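# Put the base on the conveyor belt, opening upward

## Task

Get the base onto the conveyor belt and leave it resting there with its open side facing up.

## Robot and tools

Robot: two 7-joint arms, left_arm and right_arm, each with a two-finger parallel gripper. Joint order in every row and every per-arm list is: waist, shoulder, upper arm roll, elbow, forearm roll, wrist pitch, wrist roll. Stated joint ranges in rad: waist, upper arm roll, forearm roll and wrist roll -69.115 to 69.115; shoulder -2.250 to 2.250; elbow -2.580 to 2.580; wrist pitch -2.100 to 2.100. A real end may sit up to 0.014 rad either side of these. A target more than 0.014 rad beyond an end, and further out than the joint's last reading, gets the call refused. A line "joint sent to its limit" means the joint was clipped at its real end.

Frames: the scene frame has its origin at table-top height midway between the nominal arm bases, +z up, +x out over the table, left_arm toward +y (not the image's left). Actual bases: left_arm at (+0.023, +0.429, +0.045) m, quat_wxyz (+1.000, 0, 0, +0.019); right_arm at (-0.025, -0.350, +0.045) m, quat_wxyz (+1.000, 0, 0, +0.031). Hand positions (end_effector_position, metres) and orientations (end_effector_quat_wxyz), velocities and targets are given in each arm's own base frame; fixed cameras and the table use the scene frame. Printed hand poses may be off by a few centimetres, more at long reach. The gripper's fingers point along its +z and open and close along its y; the reported point lies between the pads when closed; fingertips extend about 19 mm past it closed, 6 mm fully open.

The row: every command row has exactly 18 numbers, covering both arms even when one is idle. First left_arm: 7 absolute joint target angles (rad), then gripper position, then gripper speed; then the same 9 for right_arm. Gripper position is absolute in [-1, 1]: +1 fully open (85 mm), 0 about 45 mm, -1 shut; the mapping is not linear, so check position_measured_pct (roughly 50 - 50 x position). Gripper speed in [-1, 1]: about 20 mm/s at -1, 85 at 0, 150 at +1; faster closes squeeze harder (roughly 100 N per pad at -1, 120-135 at 0, up to about 240 at +1 from a start at least 1 cm wider and a target at least 1 cm narrower). Fingers start open at +1. To leave a gripper unchanged, resend its previous two numbers; 0 counts as a command.

Tools:
- execute_actions(actions, cameras): actions is a list of actions; each action is up to 15 rows, one per 1/30 s step; a short action repeats its last row to fill 15 steps. Each action lasts 0.5 s. An empty list returns full state and all camera images.
- move(target, speed, blend, blocking, cameras): target is one 18-number row or up to 15 rows; joints travel in sync toward those absolute angles. speed is rad/s for the joint with the longest way, 0.01 to 2, default 0.5, one value or one per target. blend (rad) rounds corners in a list; 0 stops at each. blocking=false returns after about 0.5 s while the motion continues; a new move replaces a running one. Paths under 0.5 s are stretched; over 10 s they stop early. Result adds a "move:" line: done, off_target, moving, held or fault, plus limits=held if steps were withheld. Moves do not avoid obstacles.
- wait(seconds 0-10, cameras): lets time pass holding the last command.
- stop(cameras): brakes a running move; fingers keep going.
- zoom_image(camera, region): camera is cam_head_left or cam_head_right (each 504x504); region [x0, y0, x1, y1] pixels from top-left, at most 504 each way, on the latest image.
- clear_fault(arm): clears a reported torque fault on left_arm or right_arm.
- finished_scene(scene): ends the scene (number 1 to 3); irreversible. After ending scene 1, make no further call in that reply.

Drive limits: joint targets change at most 1.39 rad/s (first four joints) or 1.22 rad/s (last three), and each step's target stays within 0.304 or 0.266 rad of the measured angle. Large moves may be unfinished when a result returns; "Joint targets" shows where joints are being driven now, and resending it holds a joint still.

Result lines: Joint positions and Joint velocities (rad, rad/s, per arm; velocities may read "within noise"); Joint targets; Tool commands; Joint torques (N m, positive toward larger angle, with per-unit offset and noise); Flange force along gripper axes (includes load weight and error; "no reading" near singular poses; dropped after raw-row calls until a move or wait); motor temperatures; gripper fields object_status (0 moving, 1 blocked opening, 2 stopped on an object before target, 3 at target or pads met or soft grip), position_measured_pct (below 98 and stopped means something is held), motor_current_ma (about 1000 on a firm grip, near 0 in air). Hold the position number still up to 1.3 s to read a stop. "joint command not followed" means the clearance check between arms altered steps.

Gripping: close to a position narrower than the object and hold it. To release, command a few millimetres wider than the object.

Avoid: dropping or releasing a moving part, knocking anything out of the work area (fails the task), hard hits on fixed or heavy objects, pushing a target millimetres past a firm contact (arms are stiff and press hard), gripping hard on a part still resting on something, arms or grippers colliding with each other, and torque faults (limits 104.5 N m first four joints, 51.3 N m last three, or straying over 5 degrees from plan). Long holds or stretched poses heat motors; MOTOR HOT appears at 60 °C, and at 75 °C the arm sinks and stops for 30-60 s. Loose objects may occasionally get a small push. A camera stand sits behind the arms.

Each tool is called as a command line: name --argument value for each argument, lists and objects as JSON in quotes; but a table of rows of numbers goes row by row, as --pt "numbers of a row", without its own name.

## Session

execute_actions --actions '[]'

Scene clock: 0.00 s.
left_arm: end_effector_position=(+0.6379, -0.2668, +0.0606) position_measured_pct=0.0 object_status=3 motor_current_ma=0 end_effector_quat_wxyz=(-0.084, +0.986, +0.125, +0.072) | right_arm: end_effector_position=(+0.3128, +0.3393, +0.0619) position_measured_pct=0.0 object_status=3 motor_current_ma=0 end_effector_quat_wxyz=(+0.139, +0.676, -0.712, +0.132)
Joint positions: left_arm=[0.32 1.173 0.459 0.752 -0.669 1.305 -0.614] | right_arm=[-0.959 0.866 -0.083 1.425 0.26 1.211 1.929]
Joint velocities: within noise
Joint torques (N m): no reading
Motor temperatures (°C): left_arm=[38 31 36 27 36 30 36] | right_arm=[28 30 30 29 32 41 40]
Flange force (N): no reading
Joint targets: left_arm=[0.320 1.173 0.459 0.752 -0.669 1.305 -0.614] | right_arm=[-0.959 0.866 -0.083 1.425 0.260 1.211 1.929]
Tool commands: left_gripper/position=+1.0 left_gripper/speed=+1.0 right_gripper/position=+1.0 right_gripper/speed=+1.0

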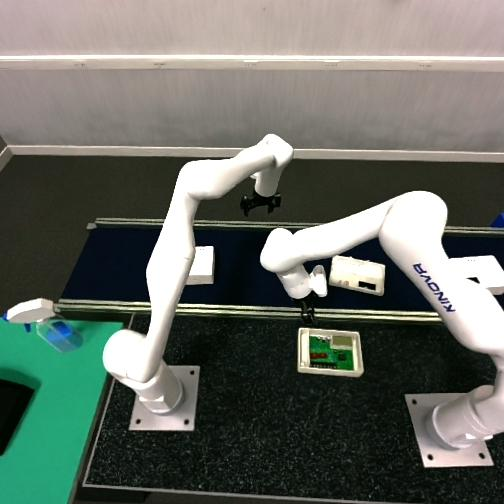

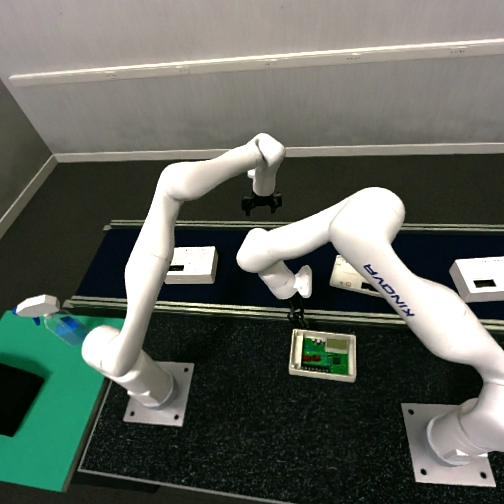

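zoom_image --camera "cam_head_left" --region '[230, 230, 410, 410]'

zoom_image --camera "cam_head_right" --region '[230, 230, 410, 410]'

Scaled by 2.800 from the camera's 504x504 image, which has a finer 720x720 frame.

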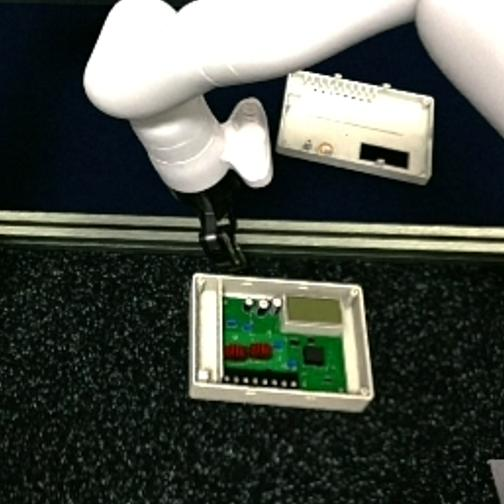

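Scaled by 2.800 from the camera's 504x504 image, which has a finer 720x720 frame.

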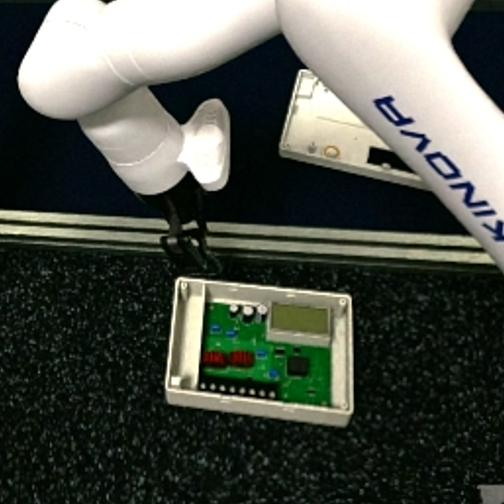

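move --pt "0.32 1.173 0.459 0.752 -0.669 1.305 -0.614 1 1 -0.959 0.5 0 1.386 0.1 1.2576 1.9 1 1" --pt "0.32 1.173 0.459 0.752 -0.669 1.305 -0.614 1 1 0.1 0.498 0 1.386 0 1.2576 1.571 1 1" --speed 1 --cameras '["all"]'

zoom_image --camera "cam_head_left" --region '[280, 310, 380, 410]'

zoom_image --camera "cam_head_left" --region '[190, 210, 390, 410]'

Scene clock: 90.30 s.
left_arm: end_effector_position=(+0.6381, -0.2669, +0.0607) position_measured_pct=0.0 object_status=3 motor_current_ma=0 end_effector_quat_wxyz=(-0.084, +0.986, +0.125, +0.072) | right_arm: end_effector_position=(+0.4951, -0.0746, +0.2463) position_measured_pct=0.0 object_status=3 motor_current_ma=0 end_effector_quat_wxyz=(+0.000, +0.050, +0.999, +0.000)
Joint positions: left_arm=[0.32 1.173 0.459 0.752 -0.669 1.305 -0.614] | right_arm=[0.1 0.498 0 1.386 0 1.258 1.571]
Joint torques (N m): left_arm=[0 -24.07 1.76 -9.75 -0.43 0.3 -0.24] | right_arm=[-1.36 -18.11 -0.2 -8.09 0.31 0.18 -0.33]
Flange force (N): left_arm=[-17.9 -16.5 -1.2] | right_arm=[-1.5 -3.5 -0.2]
Joint targets: left_arm=[0.320 1.173 0.459 0.752 -0.669 1.305 -0.614] | right_arm=[0.100 0.498 0.000 1.386 0.000 1.258 1.571]
move: done

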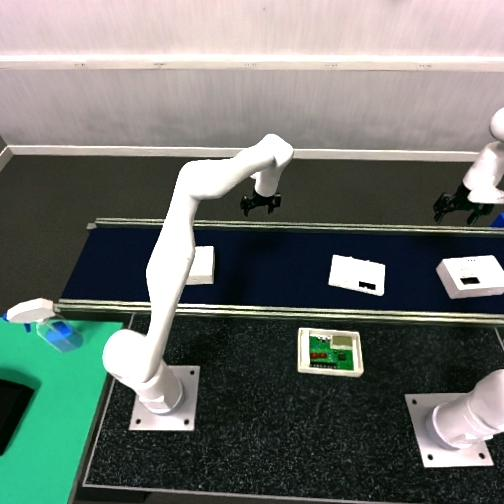

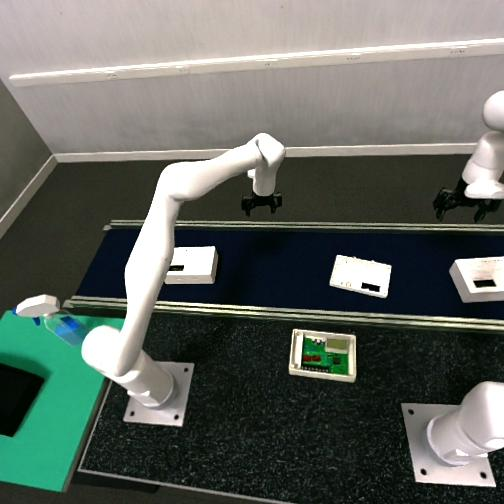

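Scaled by 5.040 from the camera's 504x504 image, which has a finer 720x720 frame.

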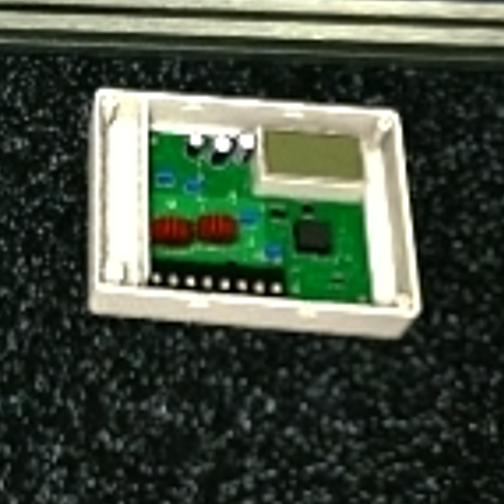

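Scaled by 2.520 from the camera's 504x504 image, which has a finer 720x720 frame.

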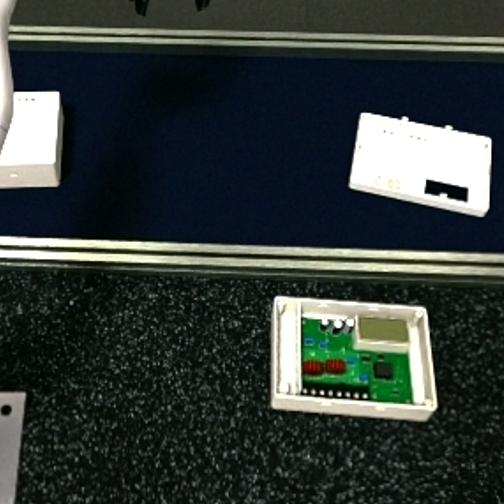

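move --pt "0.32 0.8 0.3 1.0 -0.45 1.3 -0.614 -0.2 1 0.1 0.498 0 1.386 0 1.2576 1.571 1 1" --pt "1.167 0.3574 0 1.7706 0 1.0136 -0.51 -0.2 1 0.1 0.498 0 1.386 0 1.2576 1.571 1 1" --speed 1 --blend '[0.1,0]' --cameras '["all"]'

zoom_image --camera "cam_head_left" --region '[230, 230, 390, 390]'

zoom_image --camera "cam_head_right" --region '[230, 230, 390, 390]'

Scene clock: 132.30 s.
left_arm: end_effector_position=(+0.1399, -0.3905, +0.2015) position_measured_pct=60.2 object_status=3 motor_current_ma=0 end_effector_quat_wxyz=(+0.000, +0.999, -0.053, +0.000) | right_arm: end_effector_position=(+0.4951, -0.0746, +0.2463) position_measured_pct=0.0 object_status=3 motor_current_ma=0 end_effector_quat_wxyz=(+0.000, +0.050, +0.999, +0.000)
Joint positions: left_arm=[1.167 0.357 0 1.77 0 1.014 -0.51] | right_arm=[0.1 0.498 0 1.386 0 1.258 1.571]
Joint torques (N m): left_arm=[-0.24 -12.5 -0.44 -9.48 0.09 0.21 -0.21] | right_arm=[-1.24 -18.23 -0.12 -8.16 0.38 0.18 -0.33]
Flange force (N): left_arm=[-5.7 -8.7 1.3] | right_arm=[-1.5 -3.3 0.0]
Joint targets: left_arm=[1.167 0.357 0.000 1.771 0.000 1.014 -0.510] | right_arm=[0.100 0.498 0.000 1.386 0.000 1.258 1.571]
move: done

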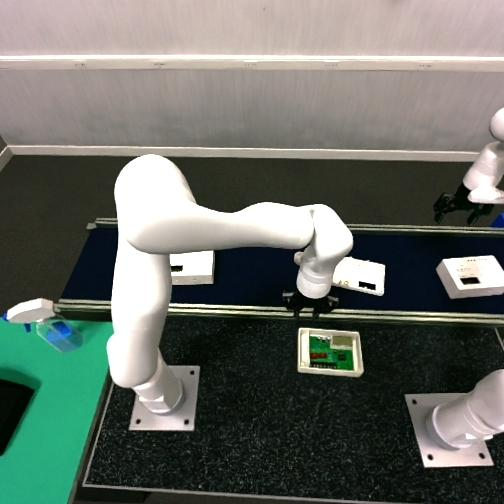

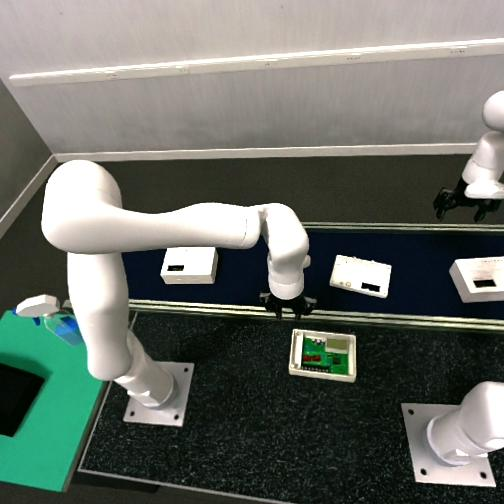

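Scaled by 3.150 from the camera's 504x504 image, which has a finer 720x720 frame.

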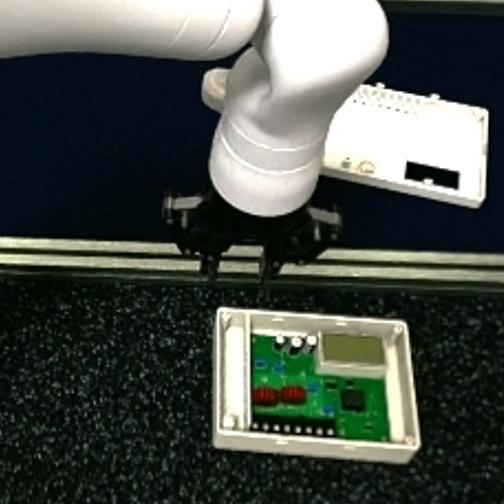

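Scaled by 3.150 from the camera's 504x504 image, which has a finer 720x720 frame.

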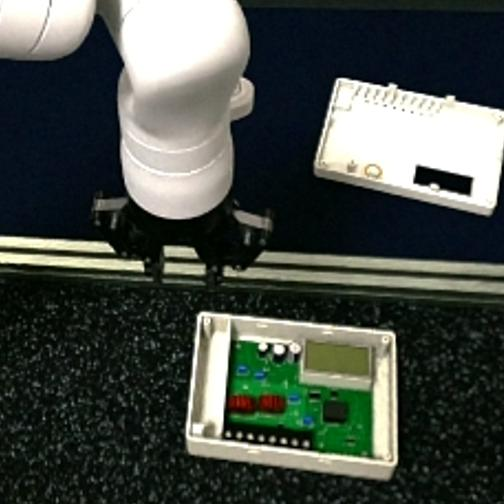

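move --target '[1.0655,0.606,0,1.8546,0,0.681,-0.61,-0.2,1,0.1,0.498,0,1.386,0,1.2576,1.571,1,1]' --speed 0.6 --cameras '["all"]'

zoom_image --camera "cam_head_left" --region '[260, 280, 380, 400]'

zoom_image --camera "cam_head_right" --region '[250, 280, 370, 400]'

Scene clock: 168.87 s.
left_arm: end_effector_position=(+0.1901, -0.3949, +0.0752) position_measured_pct=60.2 object_status=3 motor_current_ma=0 end_effector_quat_wxyz=(+0.000, +0.999, -0.052, +0.000) | right_arm: end_effector_position=(+0.4951, -0.0746, +0.2463) position_measured_pct=0.0 object_status=3 motor_current_ma=0 end_effector_quat_wxyz=(+0.000, +0.050, +0.999, +0.000)
Joint positions: left_arm=[1.066 0.606 0 1.855 0 0.681 -0.61] | right_arm=[0.1 0.498 0 1.386 0 1.258 1.571]
Joint torques (N m): left_arm=[0.11 -14.61 -0.2 -7.49 0.13 0.17 -0.23] | right_arm=[-1.14 -18.17 -0.11 -8.11 0.3 0.17 -0.33]
Flange force (N): left_arm=[-5.6 -8.7 -2.7] | right_arm=[-1.5 -3.1 -0.2]
Joint targets: left_arm=[1.065 0.606 0.000 1.855 0.000 0.681 -0.610] | right_arm=[0.100 0.498 0.000 1.386 0.000 1.258 1.571]
move: done

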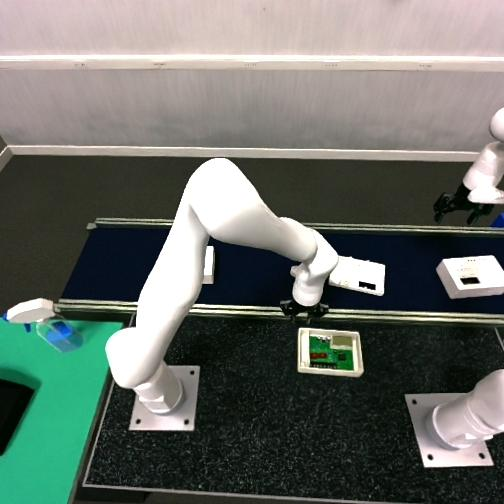

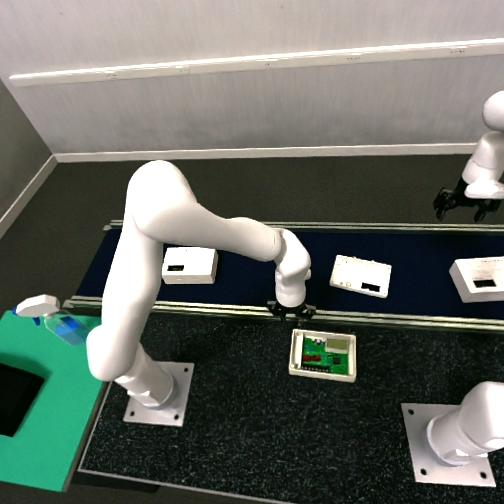

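Scaled by 4.200 from the camera's 504x504 image, which has a finer 720x720 frame.

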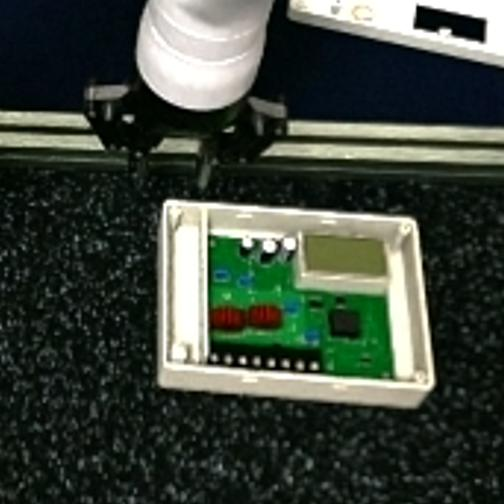

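Scaled by 4.200 from the camera's 504x504 image, which has a finer 720x720 frame.

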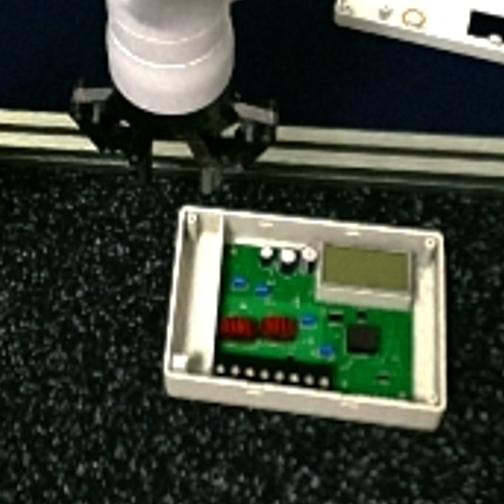

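move --target '[1.1446,0.6832,0,1.9508,0,0.5076,-0.532,-0.2,1,0.1,0.498,0,1.386,0,1.2576,1.571,1,1]' --speed 0.3 --cameras '["all"]'

zoom_image --camera "cam_head_left" --region '[260, 280, 380, 400]'

zoom_image --camera "cam_head_right" --region '[250, 280, 370, 400]'

Scene clock: 195.93 s.
left_arm: end_effector_position=(+0.1504, -0.3913, +0.0252) position_measured_pct=60.2 object_status=3 motor_current_ma=0 end_effector_quat_wxyz=(+0.000, +0.999, -0.053, +0.000) | right_arm: end_effector_position=(+0.4951, -0.0746, +0.2463) position_measured_pct=0.0 object_status=3 motor_current_ma=0 end_effector_quat_wxyz=(+0.000, +0.050, +0.999, +0.000)
Joint positions: left_arm=[1.145 0.683 0 1.951 0 0.508 -0.532] | right_arm=[0.1 0.498 0 1.386 0 1.258 1.571]
Joint torques (N m): left_arm=[-0.1 -14.6 -0.21 -6.02 0.15 0.25 -0.31] | right_arm=[-1.18 -18.17 -0.07 -8.15 0.37 0.2 -0.32]
Flange force (N): left_arm=[-4.7 -7.7 -4.0] | right_arm=[-1.3 -3.1 0.0]
Joint targets: left_arm=[1.145 0.683 0.000 1.951 0.000 0.508 -0.532] | right_arm=[0.100 0.498 0.000 1.386 0.000 1.258 1.571]
move: done

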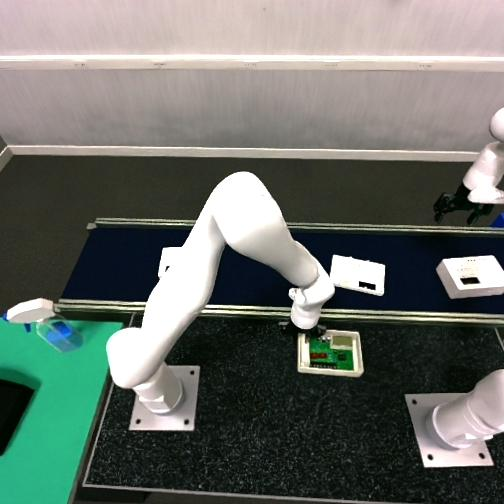

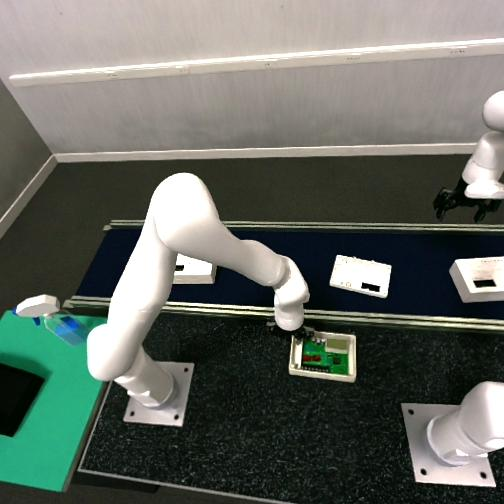

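Scaled by 4.200 from the camera's 504x504 image, which has a finer 720x720 frame.

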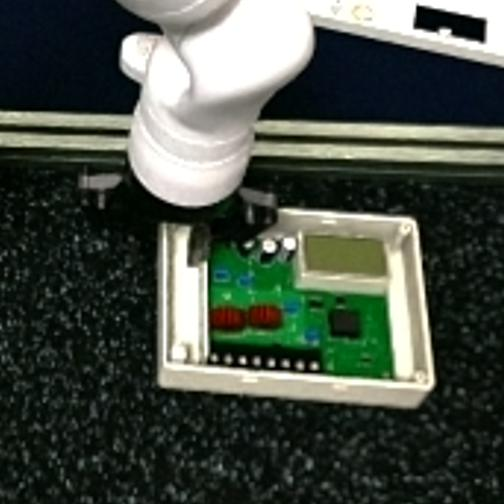

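Scaled by 4.200 from the camera's 504x504 image, which has a finer 720x720 frame.

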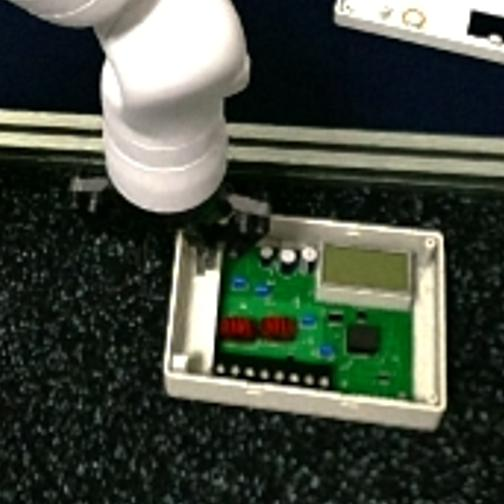

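move --target '[1.1618,0.7485,0,1.9702,0,0.4229,-0.515,-0.47,-1,0.1,0.498,0,1.386,0,1.2576,1.571,1,1]' --speed 0.1 --cameras '["all"]'

zoom_image --camera "cam_head_left" --region '[260, 290, 360, 390]'

zoom_image --camera "cam_head_right" --region '[250, 290, 350, 390]'

Scene clock: 227.43 s.
left_arm: end_effector_position=(+0.1424, -0.3910, -0.0048) position_measured_pct=73.2 object_status=3 motor_current_ma=0 end_effector_quat_wxyz=(+0.000, +0.999, -0.053, +0.000) | right_arm: end_effector_position=(+0.4951, -0.0746, +0.2463) position_measured_pct=0.0 object_status=3 motor_current_ma=0 end_effector_quat_wxyz=(+0.000, +0.050, +0.999, +0.000)
Joint positions: left_arm=[1.162 0.748 0 1.97 0 0.423 -0.515] | right_arm=[0.1 0.498 0 1.386 0 1.258 1.571]
Joint torques (N m): left_arm=[-0.17 -14.92 -0.23 -5.47 0.13 0.42 -0.26] | right_arm=[-1.22 -18.23 -0.15 -8.08 0.31 0.21 -0.31]
Flange force (N): left_arm=[-4.8 -8.2 -4.3] | right_arm=[-1.7 -3.2 -0.1]
Joint targets: left_arm=[1.162 0.749 0.000 1.970 0.000 0.423 -0.515] | right_arm=[0.100 0.498 0.000 1.386 0.000 1.258 1.571]
move: done

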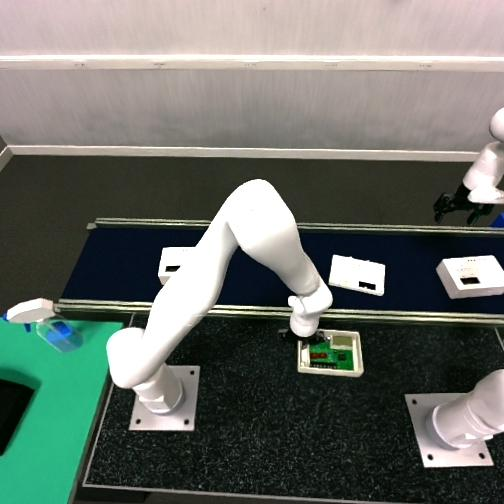

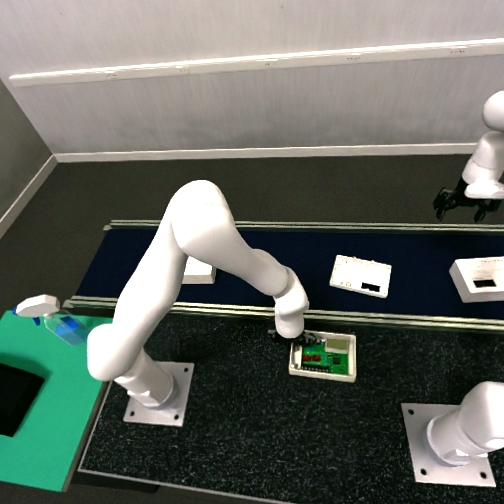

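Scaled by 5.040 from the camera's 504x504 image, which has a finer 720x720 frame.

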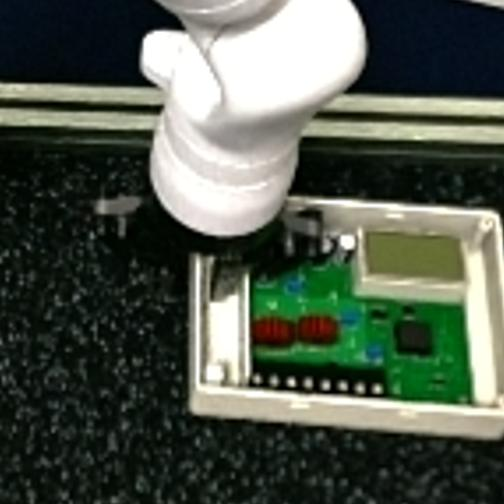

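Scaled by 5.040 from the camera's 504x504 image, which has a finer 720x720 frame.

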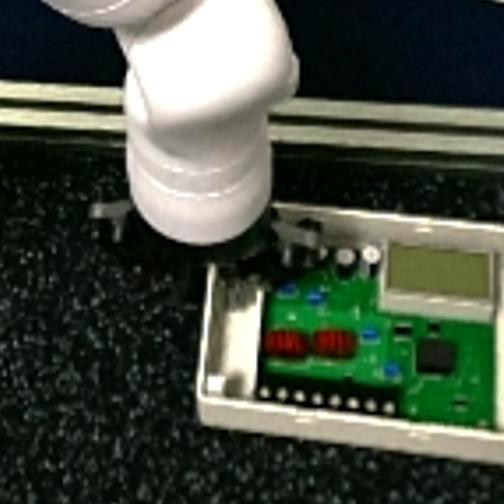

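move --pt "1.1618 0.7485 0 1.9702 0 0.4229 -0.515 -1 -1 0.1 0.498 0 1.386 0 1.2576 1.571 1 1" --pt "1.1446 0.6832 0 1.9508 0 0.5076 -0.532 -1 -1 0.1 0.498 0 1.386 0 1.2576 1.571 1 1" --speed 0.1 --cameras '["all"]'

zoom_image --camera "cam_head_left" --region '[260, 270, 380, 390]'

Scene clock: 240.07 s.
left_arm: end_effector_position=(+0.1503, -0.3913, +0.0251) position_measured_pct=97.0 object_status=2 motor_current_ma=1000 end_effector_quat_wxyz=(+0.000, +0.999, -0.053, +0.000) | right_arm: end_effector_position=(+0.4951, -0.0746, +0.2463) position_measured_pct=0.0 object_status=3 motor_current_ma=0 end_effector_quat_wxyz=(+0.000, +0.050, +0.999, +0.000)
Joint positions: left_arm=[1.145 0.683 0 1.951 0 0.507 -0.532] | right_arm=[0.1 0.498 0 1.386 0 1.258 1.571]
Joint torques (N m): left_arm=[-0.03 -15.75 -0.05 -6.77 0.25 0.22 -0.26] | right_arm=[-1.21 -18.23 -0.11 -8.15 0.28 0.14 -0.34]
Flange force (N): left_arm=[-5.0 -8.8 -1.2] | right_arm=[-1.5 -3.3 -0.1]
Joint targets: left_arm=[1.145 0.683 0.000 1.951 0.000 0.508 -0.532] | right_arm=[0.100 0.498 0.000 1.386 0.000 1.258 1.571]
move: done

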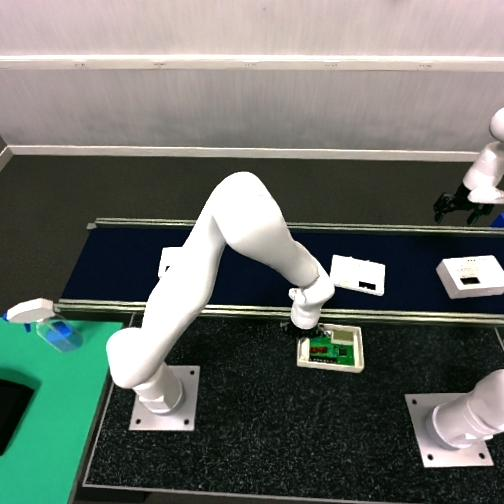

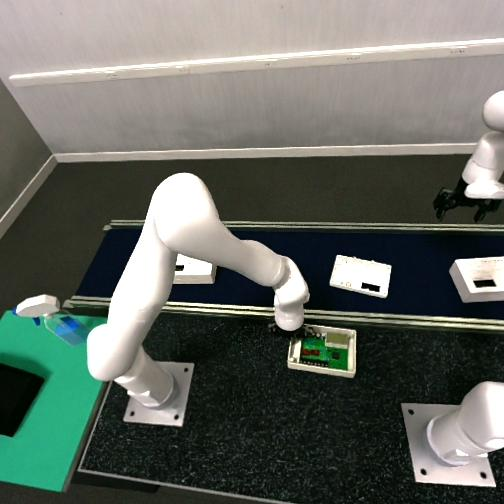

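Scaled by 4.200 from the camera's 504x504 image, which has a finer 720x720 frame.

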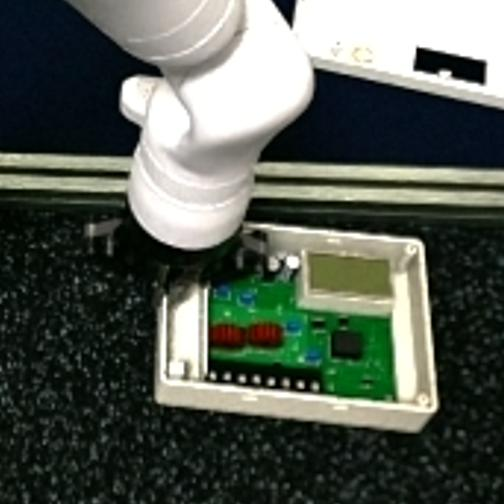

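move --pt "1.145 0.36 0 1.777 0 1.0046 -0.532 -1 -1 0.1 0.498 0 1.386 0 1.2576 1.571 1 1" --pt "0.462 0.5945 0 1.5364 0 1.0107 -1.215 -1 -1 0.1 0.498 0 1.386 0 1.2576 1.571 1 1" --pt "0.462 0.78 0 1.6469 0 0.7147 -1.215 -1 -1 0.1 0.498 0 1.386 0 1.2576 1.571 1 1" --speed '[0.4,0.5,0.08]' --blend '[0.08,0.0,0]' --cameras '["all"]'

zoom_image --camera "cam_head_left" --region '[180, 190, 380, 390]'

Scene clock: 263.70 s.
left_arm: end_effector_position=(+0.4383, -0.2460, +0.0353) position_measured_pct=97.0 object_status=2 motor_current_ma=1000 end_effector_quat_wxyz=(+0.000, +0.999, -0.053, +0.000) | right_arm: end_effector_position=(+0.4951, -0.0746, +0.2463) position_measured_pct=0.0 object_status=3 motor_current_ma=0 end_effector_quat_wxyz=(+0.000, +0.050, +0.999, +0.000)
Joint positions: left_arm=[0.462 0.78 0 1.647 0 0.715 -1.215] | right_arm=[0.1 0.498 0 1.386 0 1.258 1.571]
Joint torques (N m): left_arm=[-0.09 -18.6 -0.05 -8.38 0.3 0.21 -0.27] | right_arm=[-1.19 -18.25 -0.1 -8.11 0.29 0.14 -0.32]
Flange force (N): left_arm=[-11.3 -4.1 -0.8] | right_arm=[-1.8 -3.2 -0.2]
Joint targets: left_arm=[0.462 0.780 0.000 1.647 0.000 0.715 -1.215] | right_arm=[0.100 0.498 0.000 1.386 0.000 1.258 1.571]
move: done

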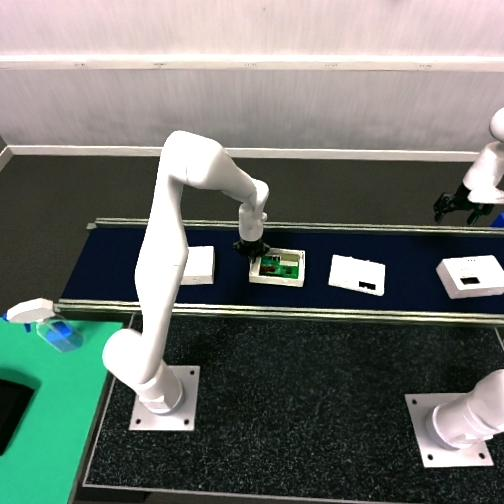

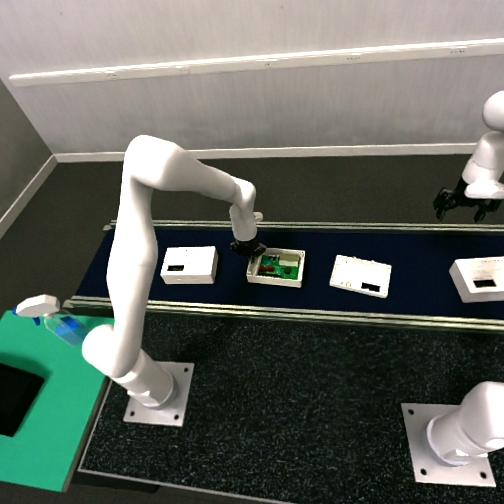

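Scaled by 2.520 from the camera's 504x504 image, which has a finer 720x720 frame.

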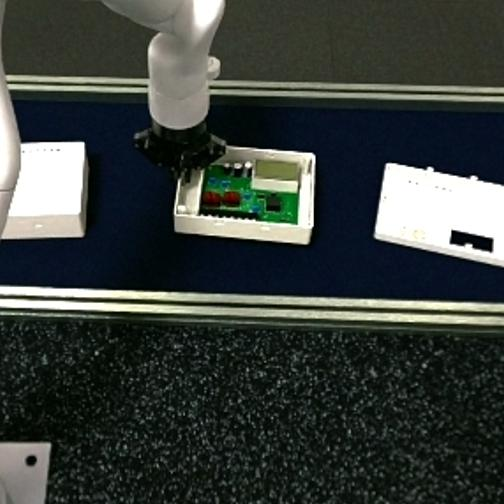

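move --target '[0.462,0.8076,0,1.6529,0,0.6811,-1.215,-1,-1,0.1,0.498,0,1.386,0,1.2576,1.571,1,1]' --speed 0.08

move --target '[0.462,0.8357,0,1.6575,0,0.6484,-1.215,-1,-1,0.1,0.498,0,1.386,0,1.2576,1.571,1,1]' --speed 0.06 --cameras '["all"]'

zoom_image --camera "cam_head_left" --region '[200, 210, 330, 340]'

Scene clock: 276.33 s.
left_arm: end_effector_position=(+0.4383, -0.2460, +0.0202) position_measured_pct=97.0 object_status=2 motor_current_ma=1000 end_effector_quat_wxyz=(+0.000, +0.999, -0.053, +0.000) | right_arm: end_effector_position=(+0.4951, -0.0746, +0.2463) position_measured_pct=0.0 object_status=3 motor_current_ma=0 end_effector_quat_wxyz=(+0.000, +0.050, +0.999, +0.000)
Joint positions: left_arm=[0.462 0.807 0 1.653 0 0.681 -1.215] | right_arm=[0.1 0.498 0 1.386 0 1.258 1.571]
Joint torques (N m): left_arm=[-0.04 -18.56 0 -8.11 0.3 0.28 -0.22] | right_arm=[-1.13 -18.26 -0.09 -8.13 0.34 0.14 -0.37]
Flange force (N): left_arm=[-11.5 -4.4 -1.4] | right_arm=[-1.7 -3.2 -0.1]
Joint targets: left_arm=[0.462 0.808 0.000 1.653 0.000 0.681 -1.215] | right_arm=[0.100 0.498 0.000 1.386 0.000 1.258 1.571]
move: done

Scene clock: 277.20 s.
left_arm: end_effector_position=(+0.4383, -0.2460, +0.0053) position_measured_pct=97.0 object_status=2 motor_current_ma=1000 end_effector_quat_wxyz=(+0.000, +0.999, -0.053, +0.000) | right_arm: end_effector_position=(+0.4951, -0.0746, +0.2463) position_measured_pct=0.0 object_status=3 motor_current_ma=0 end_effector_quat_wxyz=(+0.000, +0.050, +0.999, +0.000)
Joint positions: left_arm=[0.462 0.835 0 1.657 0 0.649 -1.215] | right_arm=[0.1 0.498 0 1.386 0 1.258 1.571]
Joint torques (N m): left_arm=[0.05 -14.23 0.11 -7.41 0.36 -0.64 -0.14] | right_arm=[-1.18 -18.14 -0.07 -8.14 0.37 0.17 -0.36]
Flange force (N): left_arm=[-13.6 -5.7 -12.4] | right_arm=[-1.3 -3.2 -0.1]
Joint targets: left_arm=[0.462 0.836 0.000 1.658 0.000 0.648 -1.215] | right_arm=[0.100 0.498 0.000 1.386 0.000 1.258 1.571]
move: done

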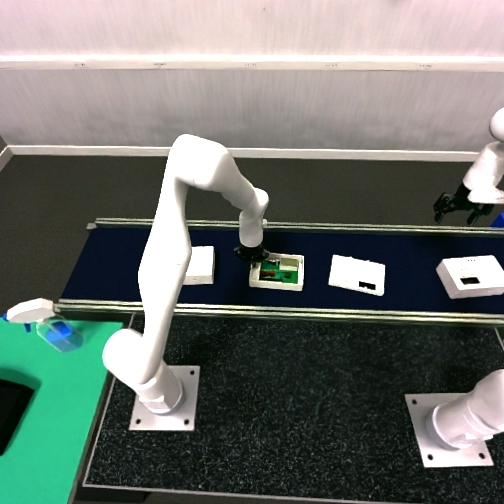

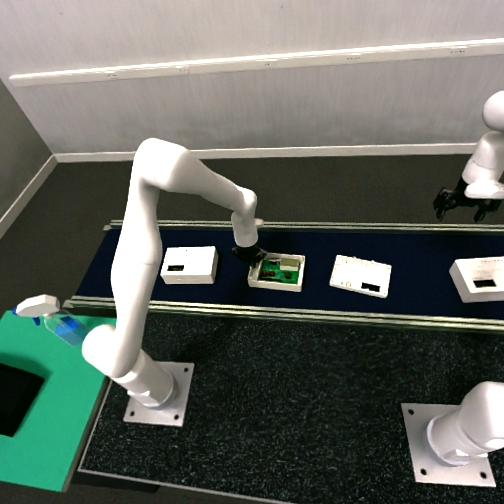

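Scaled by 3.877 from the camera's 504x504 image, which has a finer 720x720 frame.

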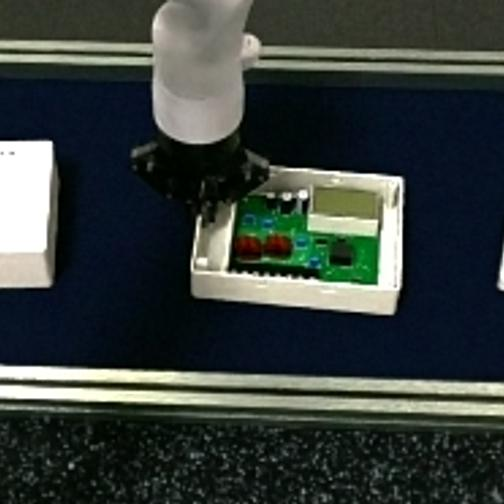

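finished_scene --scene 1

The scene is finished: the task was done.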